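# Pull out the tray of the unbanded slide box

## Task

Push or pull the inner tray of the slide box that has no band so that several centimetres of it stick out past its sleeve, and leave it that way; a longer exposed length is better. When the job ends, the banded slide box must still be upright with its tray fully closed, and nothing may be off the table.

## Robot and tools

Robot: two arms, left_arm and right_arm, each with a two-finger gripper. Cameras: cam_high, cam_low, cam_left_wrist, cam_right_wrist, every image 896x504 pixels. Occasionally a held part gets a short tug or a loose item gets nudged.

Frame: every pose, target and reading is in the scene frame. Its origin sits at table-top height halfway between the two nominal arm bases; +x points out over the table, +z up, and left_arm is on the +y side (image left/right need not match). Real bases sit slightly off nominal; a BASES line, if shown, gives the calibrated spot. Printed positions and orientations may be off by a few centimetres, more at long reach. On a gripper, the fingers point along its +z axis and close along its y axis. end_effector_position is the point between the pads, under 1 cm behind the fingertips.

Row layout (used by every moving tool): 16 numbers covering both arms, even if one stays put: left x, y, z in metres, left qw, qx, qy, qz (w first), left opening, then the same eight for right. Position and quaternion are an absolute pose to reach, not an offset. Opening runs from -1 (shut) to +1 (wide): pad gap about 87 mm at +1, 69 at +0.5, 43 at 0, 18 at -0.5, 0 at -1. To keep an arm still, resend its pose from the last result (position and quaternion) every call, with the opening you want; to keep an orientation, repeat the same quaternion in every row rather than copying a drifted reading.

execute_actions: actions is a list of actions; each action is a list of 1 to 15 rows, one row per control step of 1/30 s; if fewer than 15 rows, the last one repeats for the remaining steps. An empty list just reports state and images. A target more than 0.6 m from the gripper's starting position along any of that gripper's axes gets the action refused for both arms; if the first action fails this against the last reported state, or any action is malformed, the whole call is rejected. cameras: list of names, [] for none, null/omitted/["all"] for all; an unknown name invalidates the call.

move: target is one row or a list of up to 15 rows (no 0.6 m check). Grippers travel in straight lines, turning the short way, all finishing together, at least 0.5 s and at most 10 s (then they stop short). speed: m/s, 0.002 to 0.5, default 0.25, one value or one per target; rotation capped at twice that in rad/s. blend: metres of corner rounding per intermediate target, default 0. opening_speed: rate of opening change per second on the -1..+1 scale, at least 0.2. blocking=false returns after about 0.5 s while the motion continues; a fresh move takes over from the current point. Openings in the first target are sent at once; openings in later targets are applied after all arms come to rest there. Paths do not avoid obstacles or the other arm; faster moves overshoot, lag and hit harder, and aiming beyond a contact presses harder. Route around an arm's own base, not close past it, or its shoulder posture may flip. The extra "move:" line reports done, off_target, moving, held or fault and any limits (paced = command clipped, held = steps withheld). An unnamed arm counts as done (within 10 mm and 2 degrees).

wait: seconds 0 to 10; arms keep their last command, a running move continues. stop: brakes a running move (needs room). zoom_image: camera and region [x0, y0, x1, y1] in pixels, top-left origin, at most 504x504, on that camera's latest image. finished_scene: scene = current scene number; irreversible.

Controller behaviour: each step the command is clipped to within 100 mm and 20 degrees of the measured pose, then solved position-first. One action may fall short; the result's Hand target shows where the arm is actually headed, so send the remainder next. Friction and weight can leave the gripper low, short or tilted; small moves may not happen or go sideways. Check position and tilt after every move and correct.

Result lines: end_effector_position, end_effector_quat_wxyz, Hand target, Tool commands (current gripper command; a 0 you send is a real command), grip_measured (on the opening scale, possibly ~1 mm off, and ~1 mm narrower than a squeezed hard part), Joint positions (last number per arm is the gripper, 0 shut to 1 open), Joint velocities ("within noise" means at rest), Joint torques (total drive output incl. arm weight, positive toward larger joint angle; joints 1 to 3 wrap at ±28 N m), and, for execute_actions, some per-step positions. To hold something, command about 0.04 below the grip_measured value at first contact; roughly 20 N per pad. Joint ranges (rad): waist -2.618..3.054, shoulder 0..3.142, elbow 0..3.142 (straight 2.901), wrist pitch -1.571..1.571, wrist yaw -1.571..1.571, wrist roll -2.094..2.094.

Heat: carrying loads, reaching far or pushing into unreachable poses heats motors. MOTOR HOT appears at 75 °C; at 90 °C an OVER-TEMPERATURE FAULT folds that arm and disables it; at 100 °C it collapses.

Avoid: dropping or releasing moving parts, slamming, hard impacts or heavy pushes, arms hitting each other, knocking the banded box over or opening its tray, and anything leaving the table. Move gently and smoothly.

Each tool is called as a command line: name --argument value for each argument, lists and objects as JSON in quotes; but a table of rows of numbers goes row by row, as --pt "numbers of a row", without its own name.

## Session

execute_actions --actions '[]'

Scene clock: 0.00 s.
left_arm: end_effector_position=(+0.4303, +0.2739, +0.1310) grip_measured=+0.984 end_effector_quat_wxyz=(+0.612, +0.095, +0.783, -0.056) | right_arm: end_effector_position=(+0.3498, -0.2736, +0.0779) grip_measured=+1.000 end_effector_quat_wxyz=(+0.567, +0.003, +0.823, -0.036)
Joint positions: left_arm=[-0.025 1.506 0.414 0.842 0.15 0.068 0.992] | right_arm=[-0.002 1.561 0.449 0.75 0.046 -0.043 1]
Joint velocities: within noise
Joint torques (N m): no reading
Heat: left arm: 26 °C; right arm: 36 °C.
Hand target: left_arm +0.4321, +0.2736, +0.1351; +0.616, +0.095, +0.780, -0.056 | right_arm +0.3537, -0.2737, +0.0852; +0.576, +0.003, +0.817, -0.037
Tool commands: left_gripper/opening=+1.0 right_gripper/opening=+1.0

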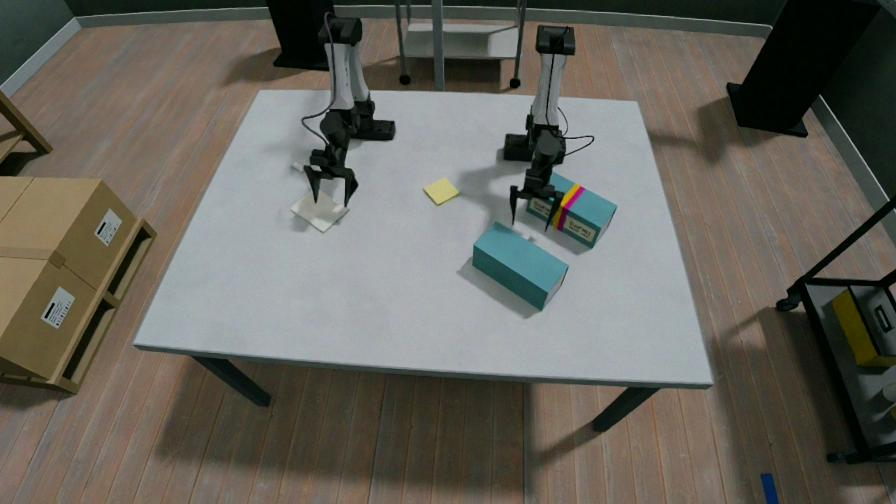

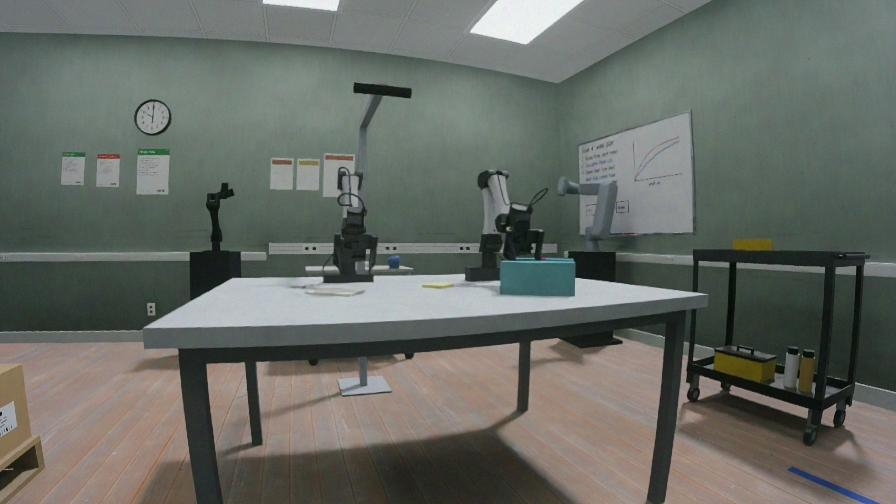

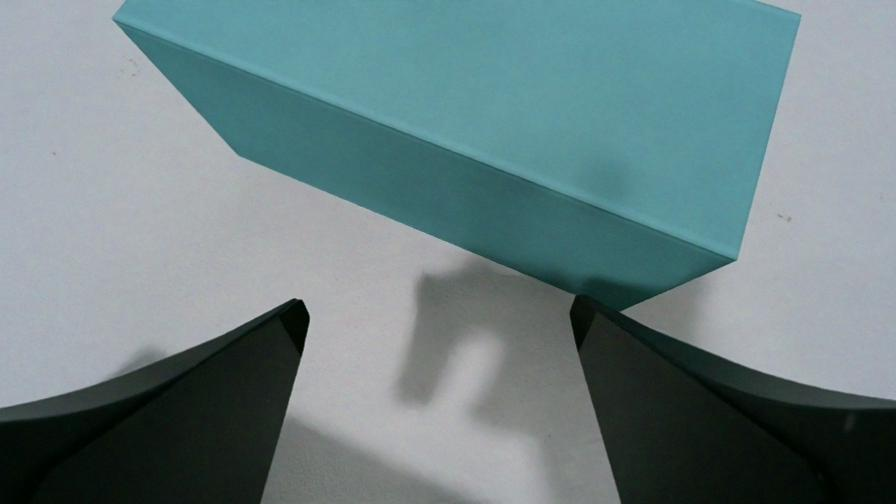

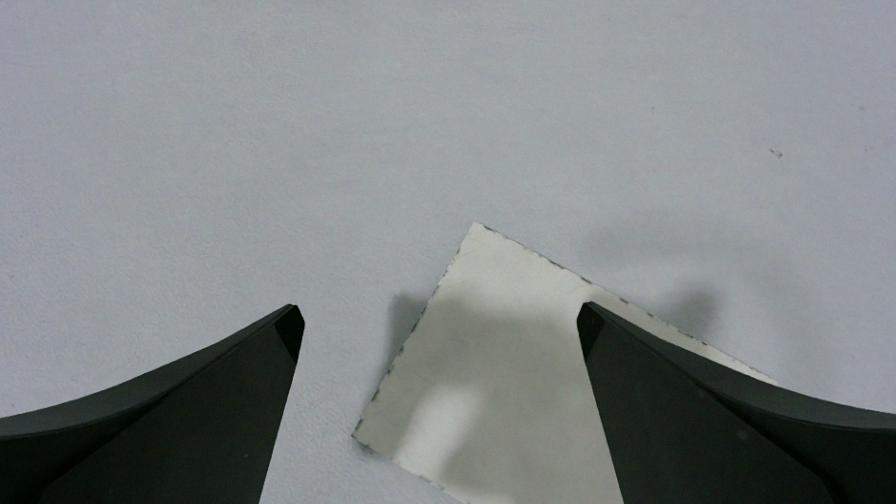

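zoom_image --camera "cam_high" --region '[400, 150, 680, 330]'

zoom_image --camera "cam_low" --region '[420, 220, 640, 320]'

Scaled by 1.800 from the camera's 896x504 image, which has a finer 1280x720 frame.

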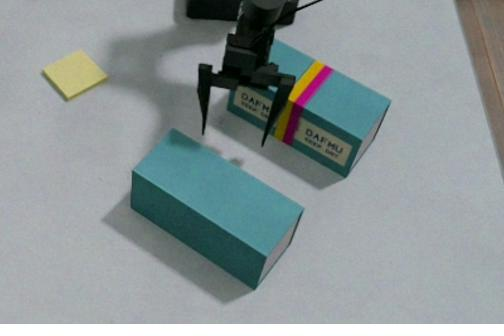

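Scaled by 2.291 from the camera's 896x504 image, which has a finer 1280x720 frame.

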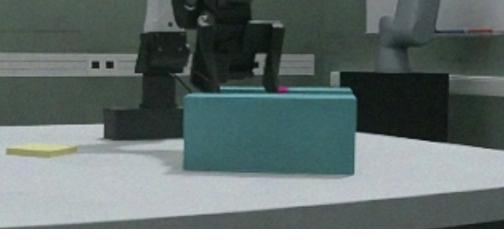

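move --target '[0.40,0.22,0.30,0,0,1,0,1,0.3537,-0.2737,0.0852,0.576,0.003,0.817,-0.037,1]'

Scene clock: 52.27 s.
left_arm: end_effector_position=(+0.4230, +0.2190, +0.2904) grip_measured=+0.984 end_effector_quat_wxyz=(+0.200, -0.002, +0.979, -0.043) | right_arm: end_effector_position=(+0.3498, -0.2736, +0.0779) grip_measured=+1.000 end_effector_quat_wxyz=(+0.567, +0.003, +0.823, -0.036)
Joint positions: left_arm=[-0.201 1.987 2.311 -1.483 -0.009 -0.234 0.992] | right_arm=[-0.002 1.561 0.449 0.75 0.046 -0.043 1]
Joint velocities: within noise
Joint torques (N m): left_arm=[-0.54 -12.45 8.75 0.09 0.2 -0.16] | right_arm=[-0.66 -5.5 5.45 2.4 -0.02 0.04]
Heat: left arm: 31 °C; right arm: 39 °C.
Hand target: left_arm +0.4007, +0.2201, +0.2993; +0.177, -0.002, +0.983, -0.044 | right_arm +0.3536, -0.2737, +0.0851; +0.576, +0.003, +0.817, -0.037
Off the commanded pose: left_arm 0.025 m, 24 deg; orientation clipped | right_arm 0.008 m, 1 deg.
joint sent to its limit (left arm) — joint 4 (wrist pitch), lower limit. The joint targets are off in orientation, not in position.
move: off_target (left_arm); limits=paced

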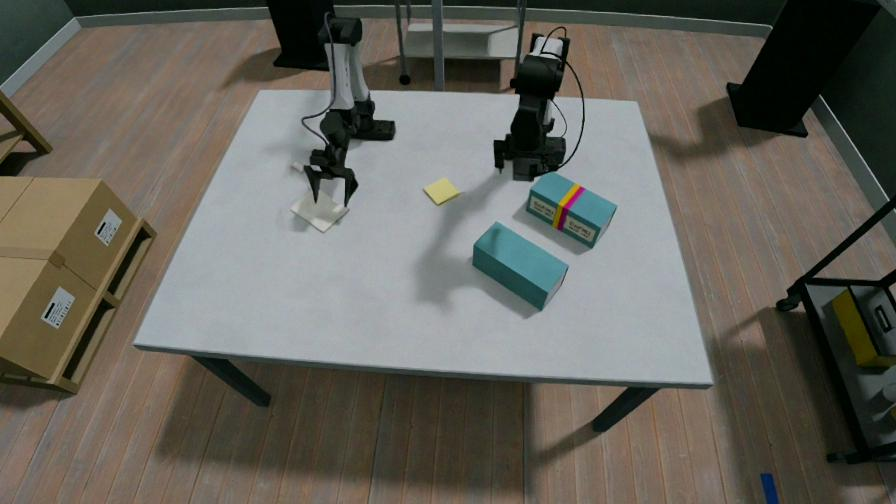

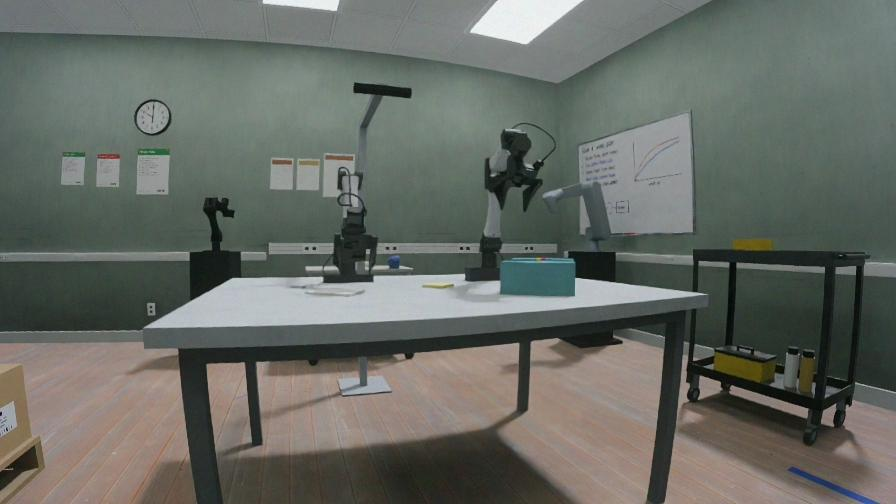

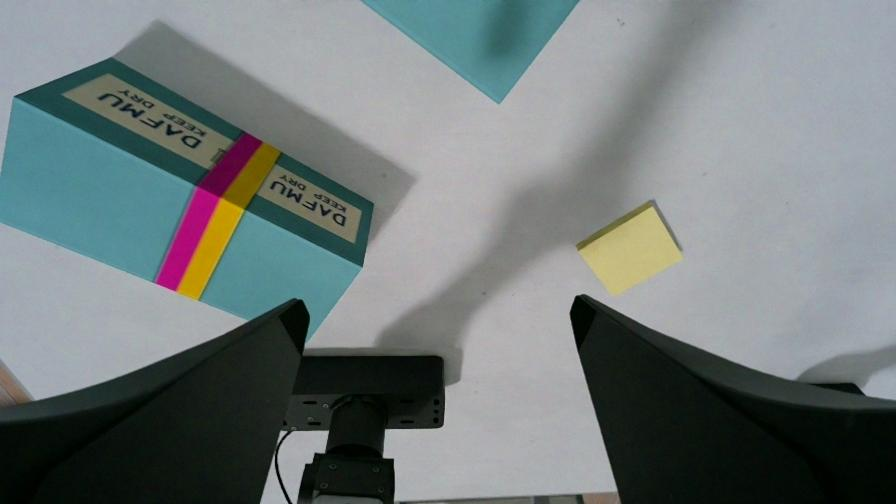

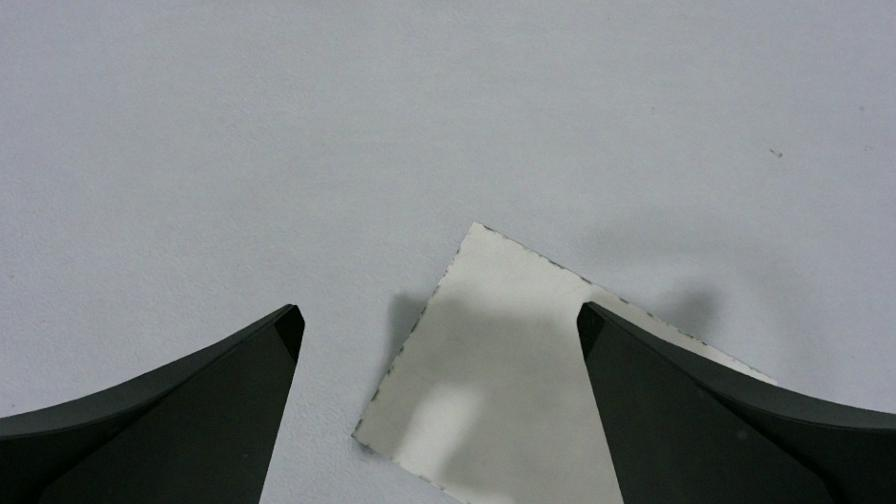

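move --target '[0.46,0.20,0.25,0,0,1,0,1,0.3537,-0.2737,0.0852,0.576,0.003,0.817,-0.037,1]'

Scene clock: 59.13 s.
left_arm: end_effector_position=(+0.4778, +0.2010, +0.2595) grip_measured=+0.984 end_effector_quat_wxyz=(+0.204, -0.005, +0.978, -0.047) | right_arm: end_effector_position=(+0.3498, -0.2736, +0.0779) grip_measured=+1.000 end_effector_quat_wxyz=(+0.567, +0.003, +0.823, -0.036)
Joint positions: left_arm=[-0.21 2.236 2.571 -1.483 -0.008 -0.25 0.992] | right_arm=[-0.002 1.561 0.449 0.75 0.046 -0.043 1]
Joint velocities: within noise
Joint torques (N m): left_arm=[-0.76 -10.62 8.62 0.11 0.05 -0.13] | right_arm=[-0.66 -5.49 5.46 2.4 -0.02 0.04]
Heat: left arm: 30 °C; right arm: 39 °C.
Hand target: left_arm +0.4602, +0.2002, +0.2505; +0.160, -0.004, +0.986, -0.042 | right_arm +0.3536, -0.2737, +0.0851; +0.576, +0.003, +0.817, -0.037
Off the commanded pose: left_arm 0.020 m, 24 deg; orientation clipped | right_arm 0.008 m, 1 deg.
joint sent to its limit (left arm) — joint 4 (wrist pitch), lower limit. The joint targets are off in orientation, not in position.
move: off_target (left_arm); limits=paced

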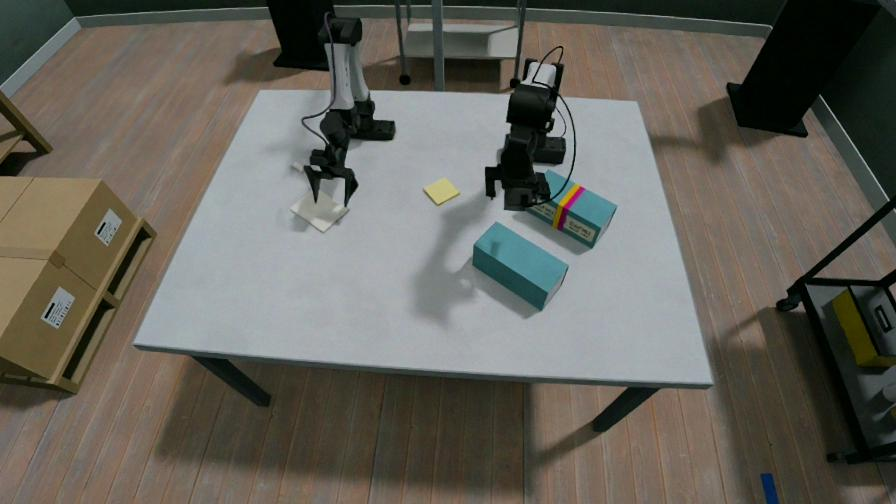

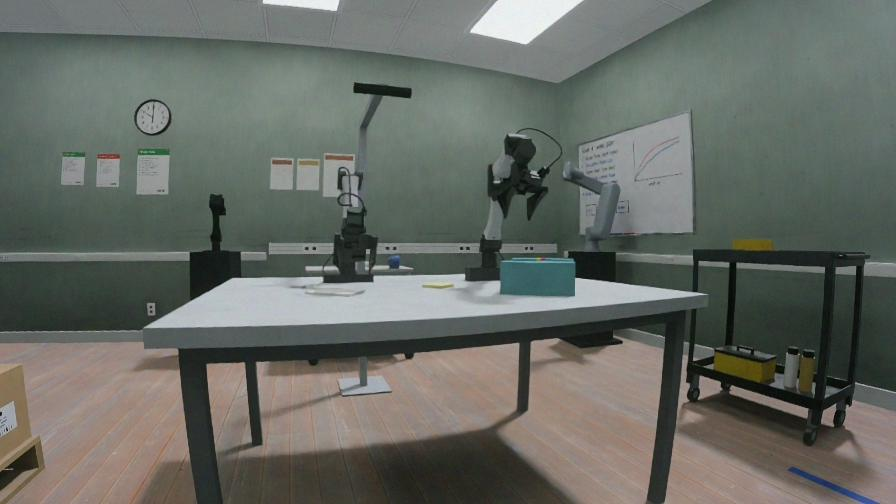

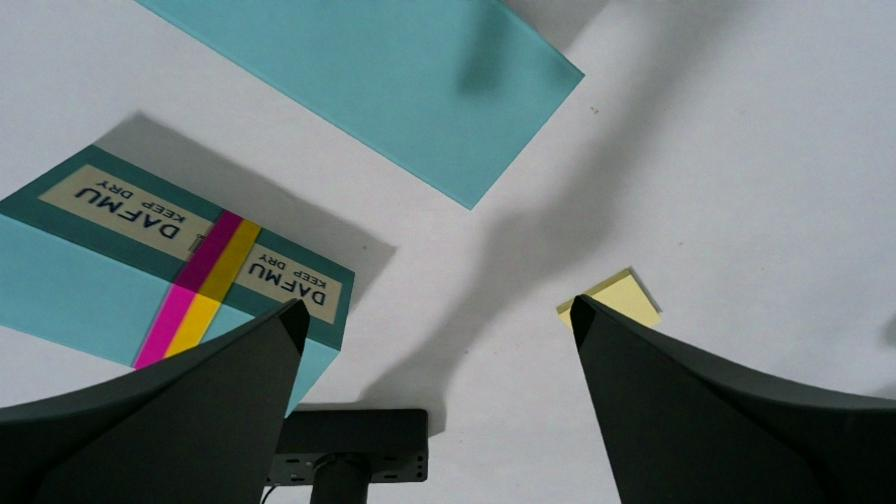

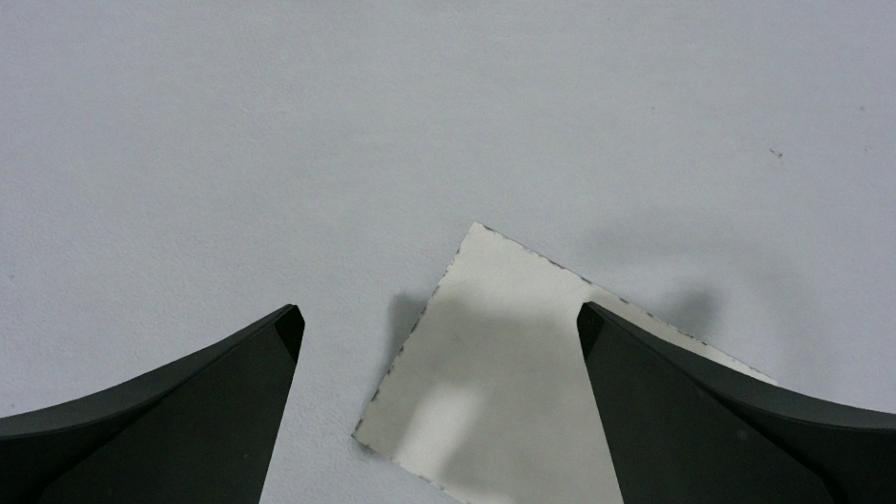

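zoom_image --camera "cam_high" --region '[460, 170, 630, 320]'

Scaled by 2.965 from the camera's 896x504 image, which has a finer 1280x720 frame.

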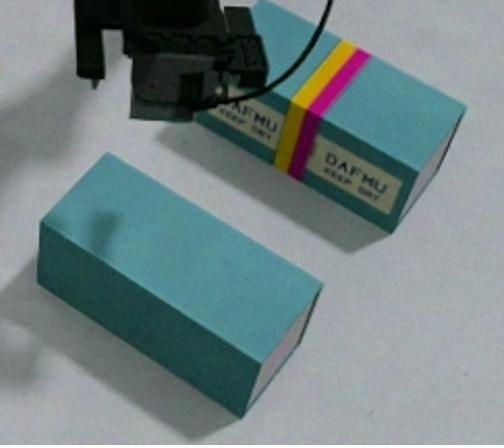

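move --target '[0.40,0.26,0.28,0.205,0,0.978,0,1,0.34,0.04,0.09,0.636,-0.310,0.636,0.310,1]'

Scene clock: 118.97 s.
left_arm: end_effector_position=(+0.4073, +0.2538, +0.2727) grip_measured=+0.984 end_effector_quat_wxyz=(+0.199, +0.001, +0.980, -0.005) | right_arm: end_effector_position=(+0.3360, +0.0331, +0.0805) grip_measured=+1.000 end_effector_quat_wxyz=(+0.626, -0.308, +0.651, +0.301)
Joint positions: left_arm=[-0.153 1.849 2.043 -1.369 -0.061 -0.17 0.992] | right_arm=[0.528 2.075 0.643 1.394 -0.378 -0.008 1]
Joint velocities: within noise
Joint torques (N m): left_arm=[0.75 -13.27 5.2 0.87 -0.04 0.02] | right_arm=[-0.44 -6.84 5.38 2.52 -0.17 0.13]
Heat: left arm: 34 °C; right arm: 40 °C.
Hand target: left_arm +0.4001, +0.2599, +0.2798; +0.205, +0.000, +0.979, +0.000 | right_arm +0.3396, +0.0397, +0.0901; +0.635, -0.310, +0.636, +0.310
Off the commanded pose: left_arm 0.012 m, 1 deg | right_arm 0.012 m, 2 deg.
move: off_target (left_arm, right_arm)

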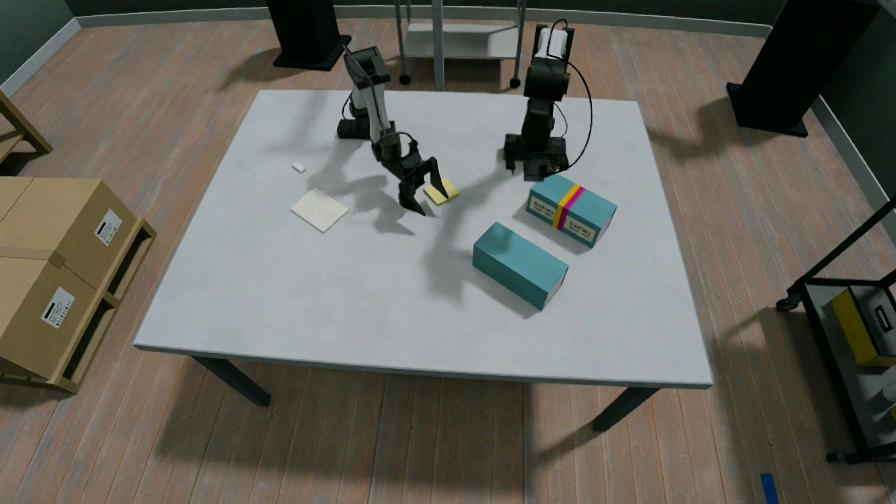

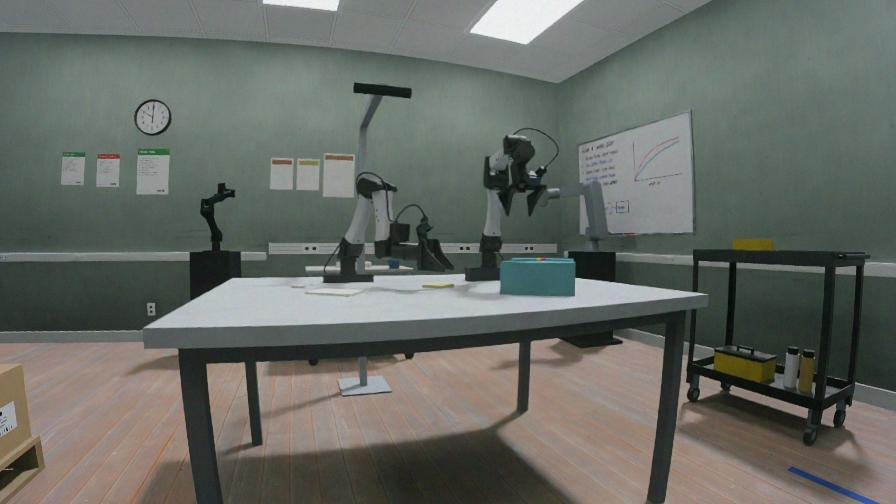

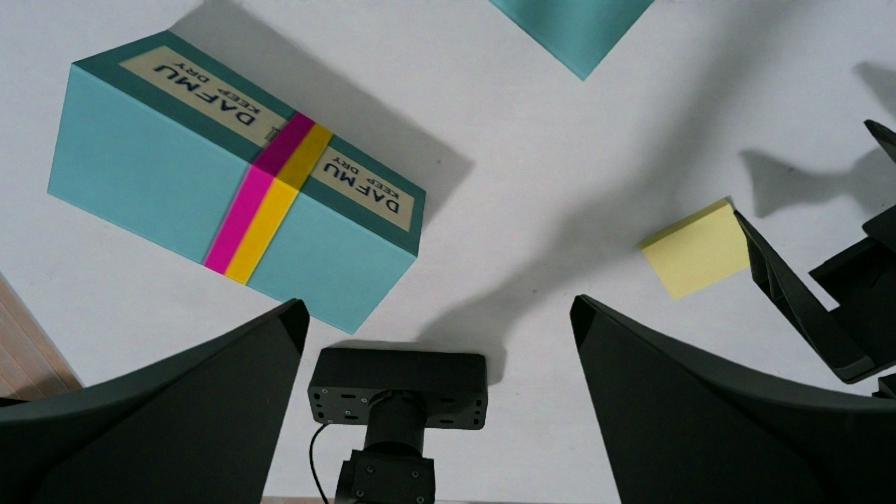

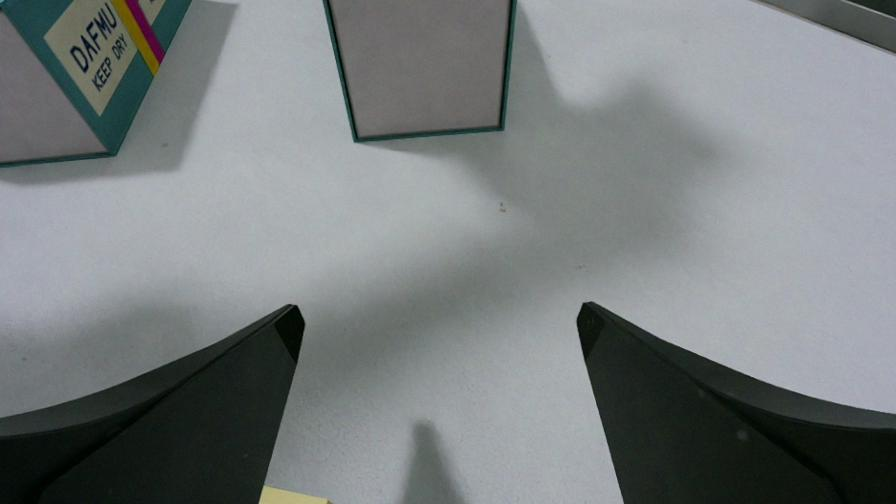

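move --target '[0.50,0.235,0.17,0.1,0,0.995,0,-1,0.36,0.06,0.065,0.636,-0.310,0.636,0.310,-1]'

Scene clock: 132.50 s.
left_arm: end_effector_position=(+0.5178, +0.2303, +0.1823) grip_measured=-1.000 end_effector_quat_wxyz=(+0.157, +0.004, +0.988, -0.006) | right_arm: end_effector_position=(+0.3540, +0.0546, +0.0560) grip_measured=-0.959 end_effector_quat_wxyz=(+0.623, -0.314, +0.647, +0.308)
Joint positions: left_arm=[-0.153 2.49 2.717 -1.485 -0.045 -0.169 0] | right_arm=[0.547 2.229 0.77 1.422 -0.38 -0.006 0.021]
Joint velocities: within noise
Joint torques (N m): left_arm=[0.65 -11.79 8.79 -0.1 0.11 -0.11] | right_arm=[-0.24 -7.75 5.2 2.52 0.03 0.11]
Heat: left arm: 35 °C; right arm: 39 °C.
Hand target: left_arm +0.5003, +0.2349, +0.1709; +0.109, +0.000, +0.994, -0.002 | right_arm +0.3596, +0.0598, +0.0652; +0.636, -0.310, +0.636, +0.310
Off the commanded pose: left_arm 0.022 m, 7 deg | right_arm 0.012 m, 2 deg.
joint sent to its limit (left arm) — joint 4 (wrist pitch), lower limit. The joint targets still meet the commanded pose.
move: off_target (left_arm, right_arm)

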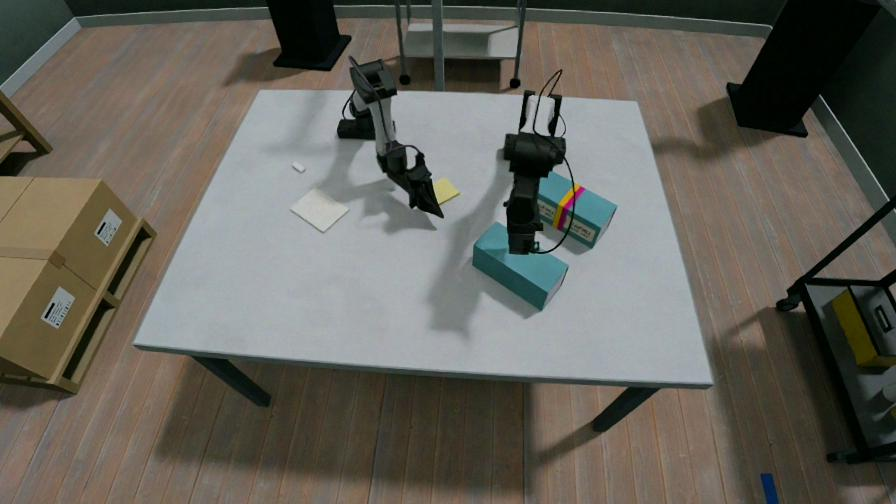

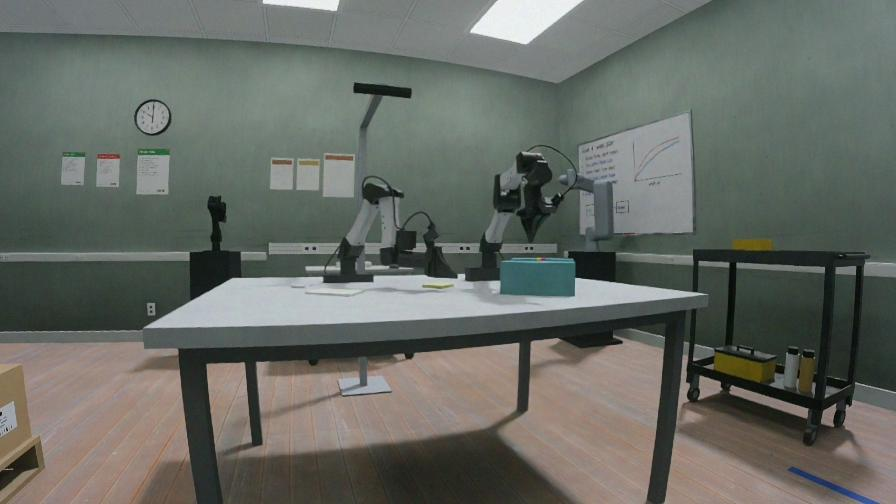

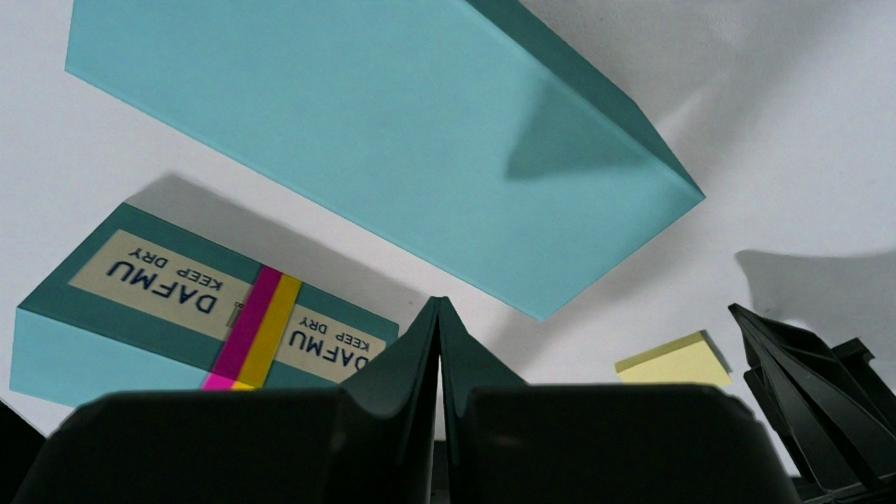

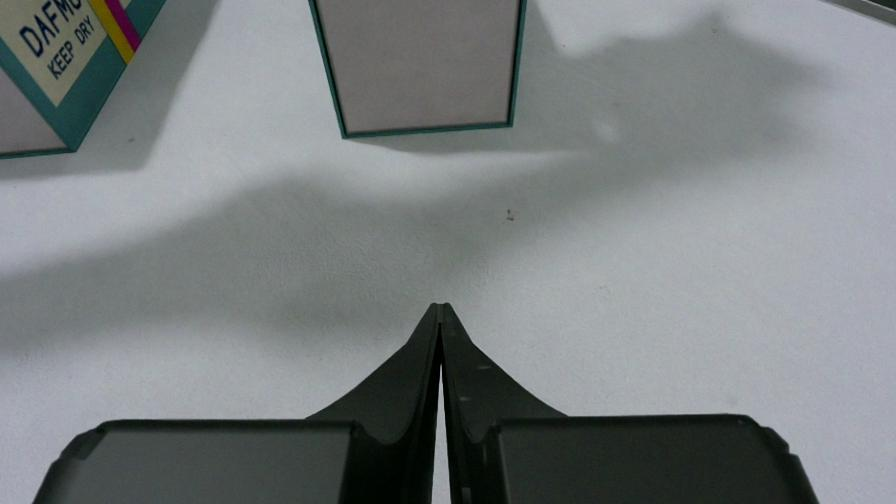

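move --target '[0.50,0.24,0.10,0.15,0,0.988,0,-1,0.40,0.107,0.065,0.636,-0.310,0.636,0.310,-1]' --speed 0.06

Scene clock: 155.30 s.
left_arm: end_effector_position=(+0.4955, +0.2345, +0.1206) grip_measured=-1.000 end_effector_quat_wxyz=(+0.152, +0.004, +0.988, -0.005) | right_arm: end_effector_position=(+0.3946, +0.1024, +0.0620) grip_measured=-0.959 end_effector_quat_wxyz=(+0.632, -0.315, +0.636, +0.310)
Joint positions: left_arm=[-0.152 2.234 2.01 -1.044 -0.044 -0.169 0] | right_arm=[0.596 2.335 1.041 1.285 -0.336 -0.006 0.021]
Joint velocities: within noise
Joint torques (N m): left_arm=[1.18 -11.48 3.25 1.3 -0.05 0.01] | right_arm=[-0.24 -8.95 6.23 2.17 0.09 0.11]
Heat: left arm: 36 °C; right arm: 40 °C.
Hand target: left_arm +0.4990, +0.2402, +0.1005; +0.149, +0.000, +0.989, +0.000 | right_arm +0.3997, +0.1069, +0.0652; +0.636, -0.310, +0.635, +0.310
Off the commanded pose: left_arm 0.022 m, 1 deg | right_arm 0.008 m, 1 deg.
move: off_target (left_arm)

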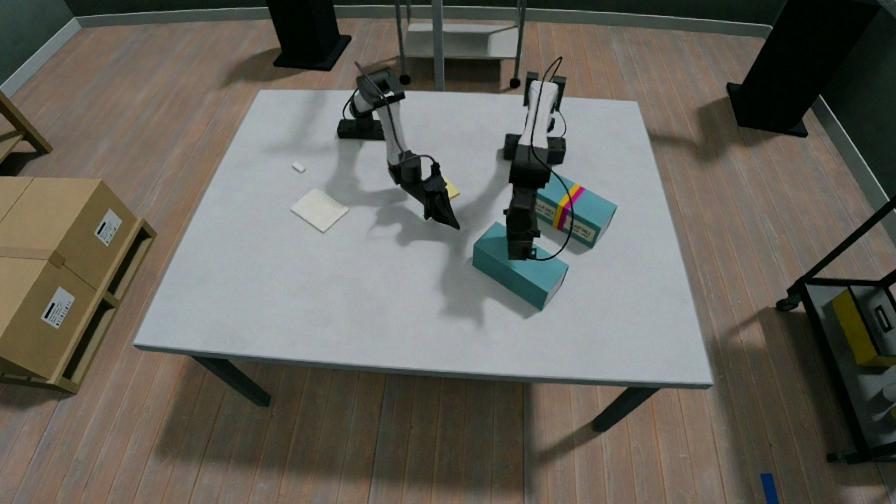

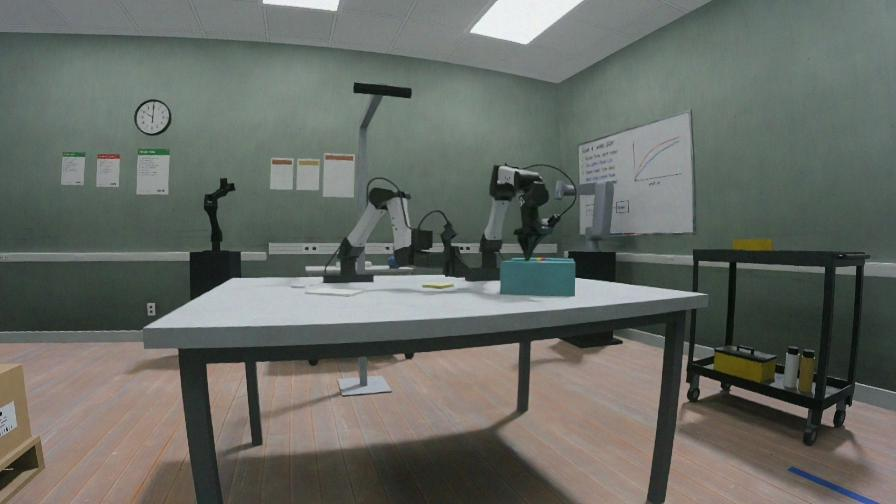

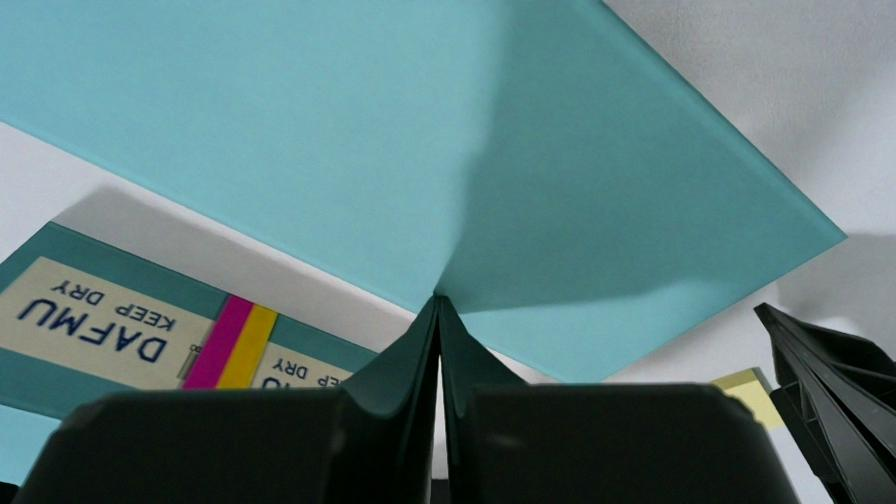

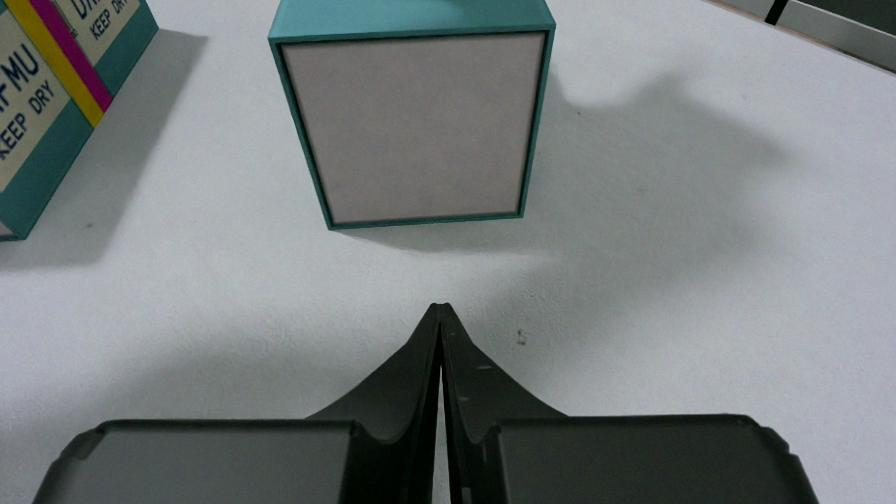

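move --pt "0.50 0.24 0.14 0.15 0 0.988 0 -1 0.40 0.107 0.065 0.636 -0.310 0.636 0.310 -1" --pt "0.54 0.25 0.14 0.15 0 0.988 0 -1 0.40 0.107 0.065 0.636 -0.310 0.636 0.310 -1" --pt "0.54 0.25 0.10 0.15 0 0.988 0 -1 0.40 0.107 0.065 0.636 -0.310 0.636 0.310 -1" --speed 0.06

Scene clock: 166.30 s.
left_arm: end_effector_position=(+0.5426, +0.2463, +0.1227) grip_measured=-1.000 end_effector_quat_wxyz=(+0.169, +0.000, +0.986, -0.003) | right_arm: end_effector_position=(+0.3948, +0.1022, +0.0616) grip_measured=-0.959 end_effector_quat_wxyz=(+0.632, -0.315, +0.637, +0.310)
Joint positions: left_arm=[-0.115 2.447 2.381 -1.169 -0.044 -0.14 0] | right_arm=[0.596 2.335 1.041 1.283 -0.335 -0.006 0.021]
Joint velocities: within noise
Joint torques (N m): left_arm=[0.66 -13.27 3.23 1.02 0.02 -0.01] | right_arm=[-0.21 -8.98 6.24 2.18 0.08 0.11]
Heat: left arm: 35 °C; right arm: 40 °C.
Hand target: left_arm +0.5392, +0.2500, +0.1004; +0.149, +0.000, +0.989, +0.000 | right_arm +0.3997, +0.1069, +0.0651; +0.636, -0.310, +0.636, +0.310
Off the commanded pose: left_arm 0.023 m, 2 deg | right_arm 0.008 m, 1 deg.
move: off_target (left_arm)

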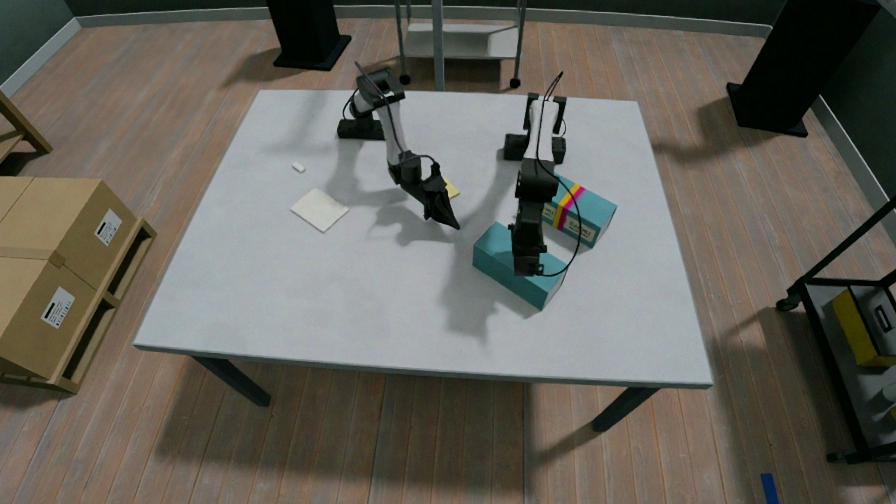

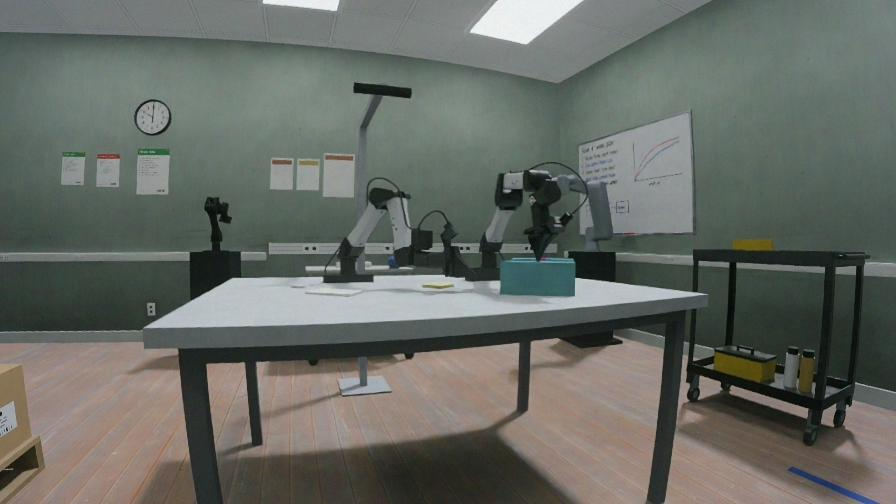

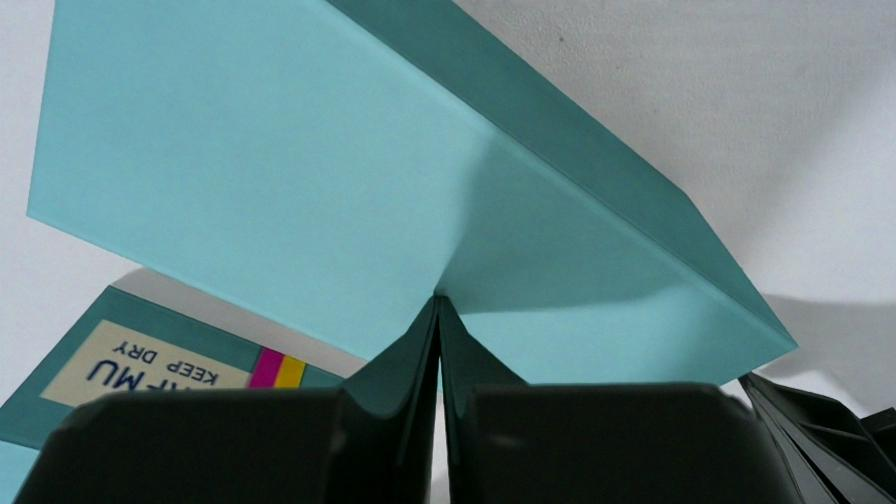

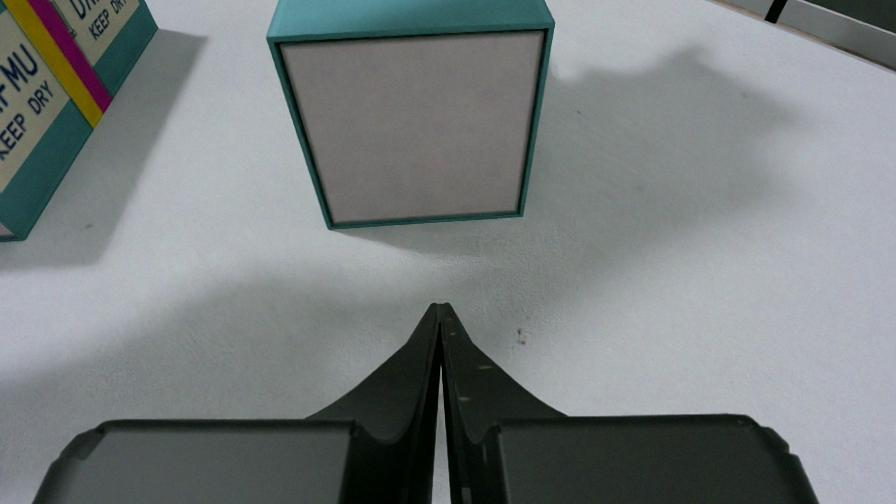

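move --target '[0.54,0.25,0.05,0.15,0,0.988,0,-1,0.40,0.107,0.065,0.636,-0.310,0.636,0.310,-1]' --speed 0.06 --cameras '["cam_left_wrist"]'

move --target '[0.54,0.25,0.05,0.15,0,0.988,0,-1,0.431,0.146,0.065,0.636,-0.310,0.636,0.310,-1]' --speed 0.05

Scene clock: 183.53 s.
left_arm: end_effector_position=(+0.5420, +0.2465, +0.1231) grip_measured=-1.000 end_effector_quat_wxyz=(+0.205, +0.000, +0.979, -0.008) | right_arm: end_effector_position=(+0.3948, +0.1022, +0.0616) grip_measured=-0.959 end_effector_quat_wxyz=(+0.632, -0.315, +0.637, +0.310)
Joint positions: left_arm=[-0.115 2.323 2.148 -0.985 -0.044 -0.137 0] | right_arm=[0.596 2.335 1.041 1.283 -0.335 -0.006 0.021]
Joint velocities: within noise
Joint torques (N m): left_arm=[0.64 -4.36 1.07 1.51 0.04 -0.06] | right_arm=[-0.23 -8.96 6.23 2.18 0.08 0.11]
Heat: left arm: 35 °C; right arm: 40 °C.
Hand target: left_arm +0.5322, +0.2509, +0.0545; +0.149, +0.000, +0.989, +0.000 | right_arm +0.3997, +0.1069, +0.0651; +0.636, -0.310, +0.636, +0.310
Off the commanded pose: left_arm 0.073 m, 6 deg | right_arm 0.008 m, 1 deg.
move: off_target (left_arm)
Images, in order (width x height): cam_left_wrist 896x504.

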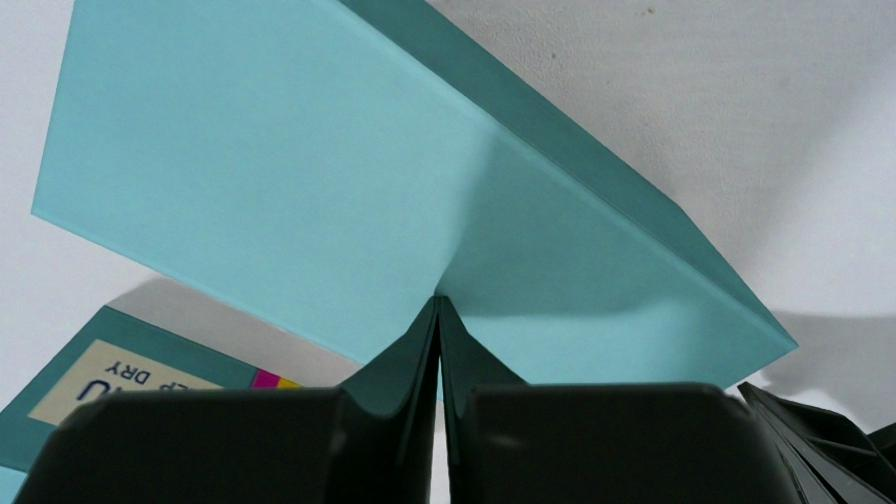

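Scene clock: 185.10 s.
left_arm: end_effector_position=(+0.5418, +0.2466, +0.1241) grip_measured=-1.000 end_effector_quat_wxyz=(+0.212, +0.000, +0.977, -0.009) | right_arm: end_effector_position=(+0.4258, +0.1407, +0.0604) grip_measured=-0.959 end_effector_quat_wxyz=(+0.631, -0.315, +0.638, +0.310)
Joint positions: left_arm=[-0.115 2.304 2.116 -0.958 -0.044 -0.137 0] | right_arm=[0.63 2.438 1.281 1.145 -0.302 -0.006 0.021]
Joint velocities: within noise
Joint torques (N m): left_arm=[0.77 -2.91 3.63 1.32 0.06 0] | right_arm=[-0.23 -10.03 7.09 2.16 0.11 0.11]
Heat: left arm: 34 °C; right arm: 40 °C.
Hand target: left_arm +0.5319, +0.2509, +0.0546; +0.150, +0.000, +0.989, +0.000 | right_arm +0.4307, +0.1457, +0.0650; +0.636, -0.310, +0.636, +0.310
Off the commanded pose: left_arm 0.074 m, 7 deg | right_arm 0.009 m, 1 deg.
move: off_target (left_arm)

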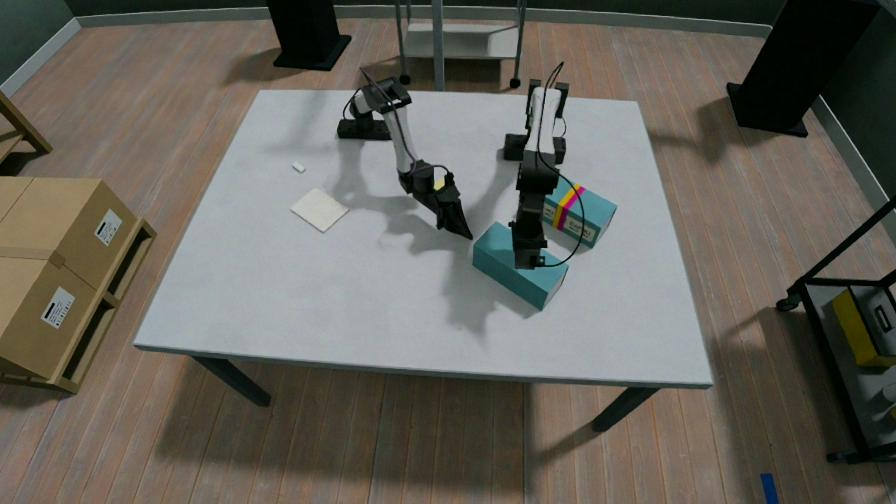

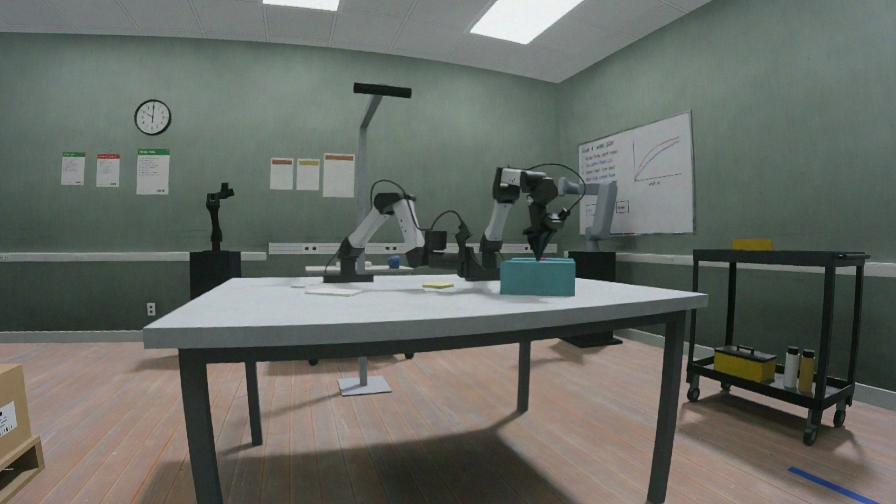

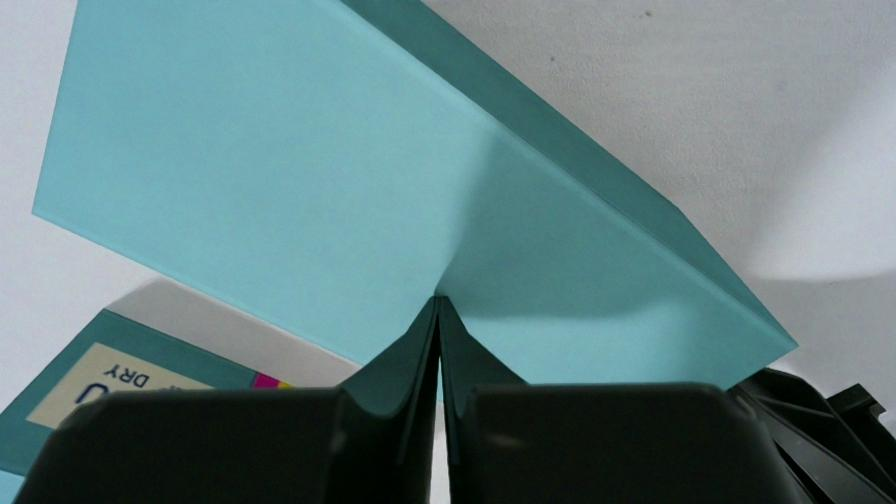

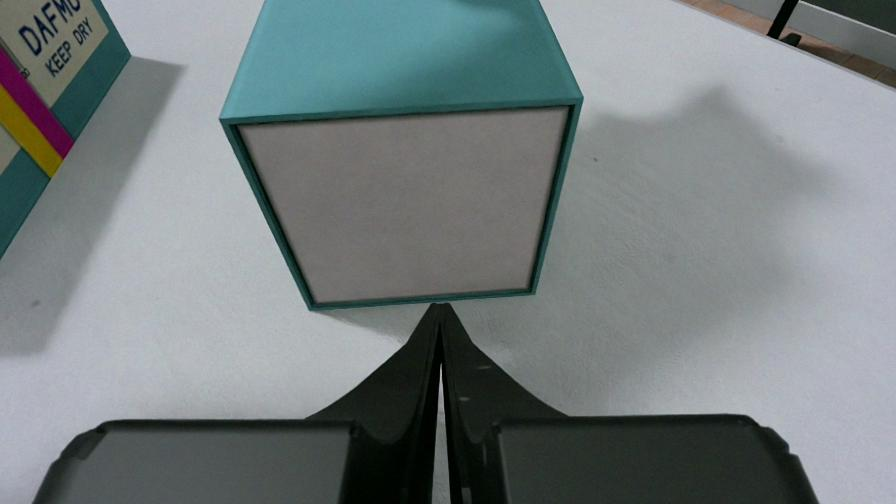

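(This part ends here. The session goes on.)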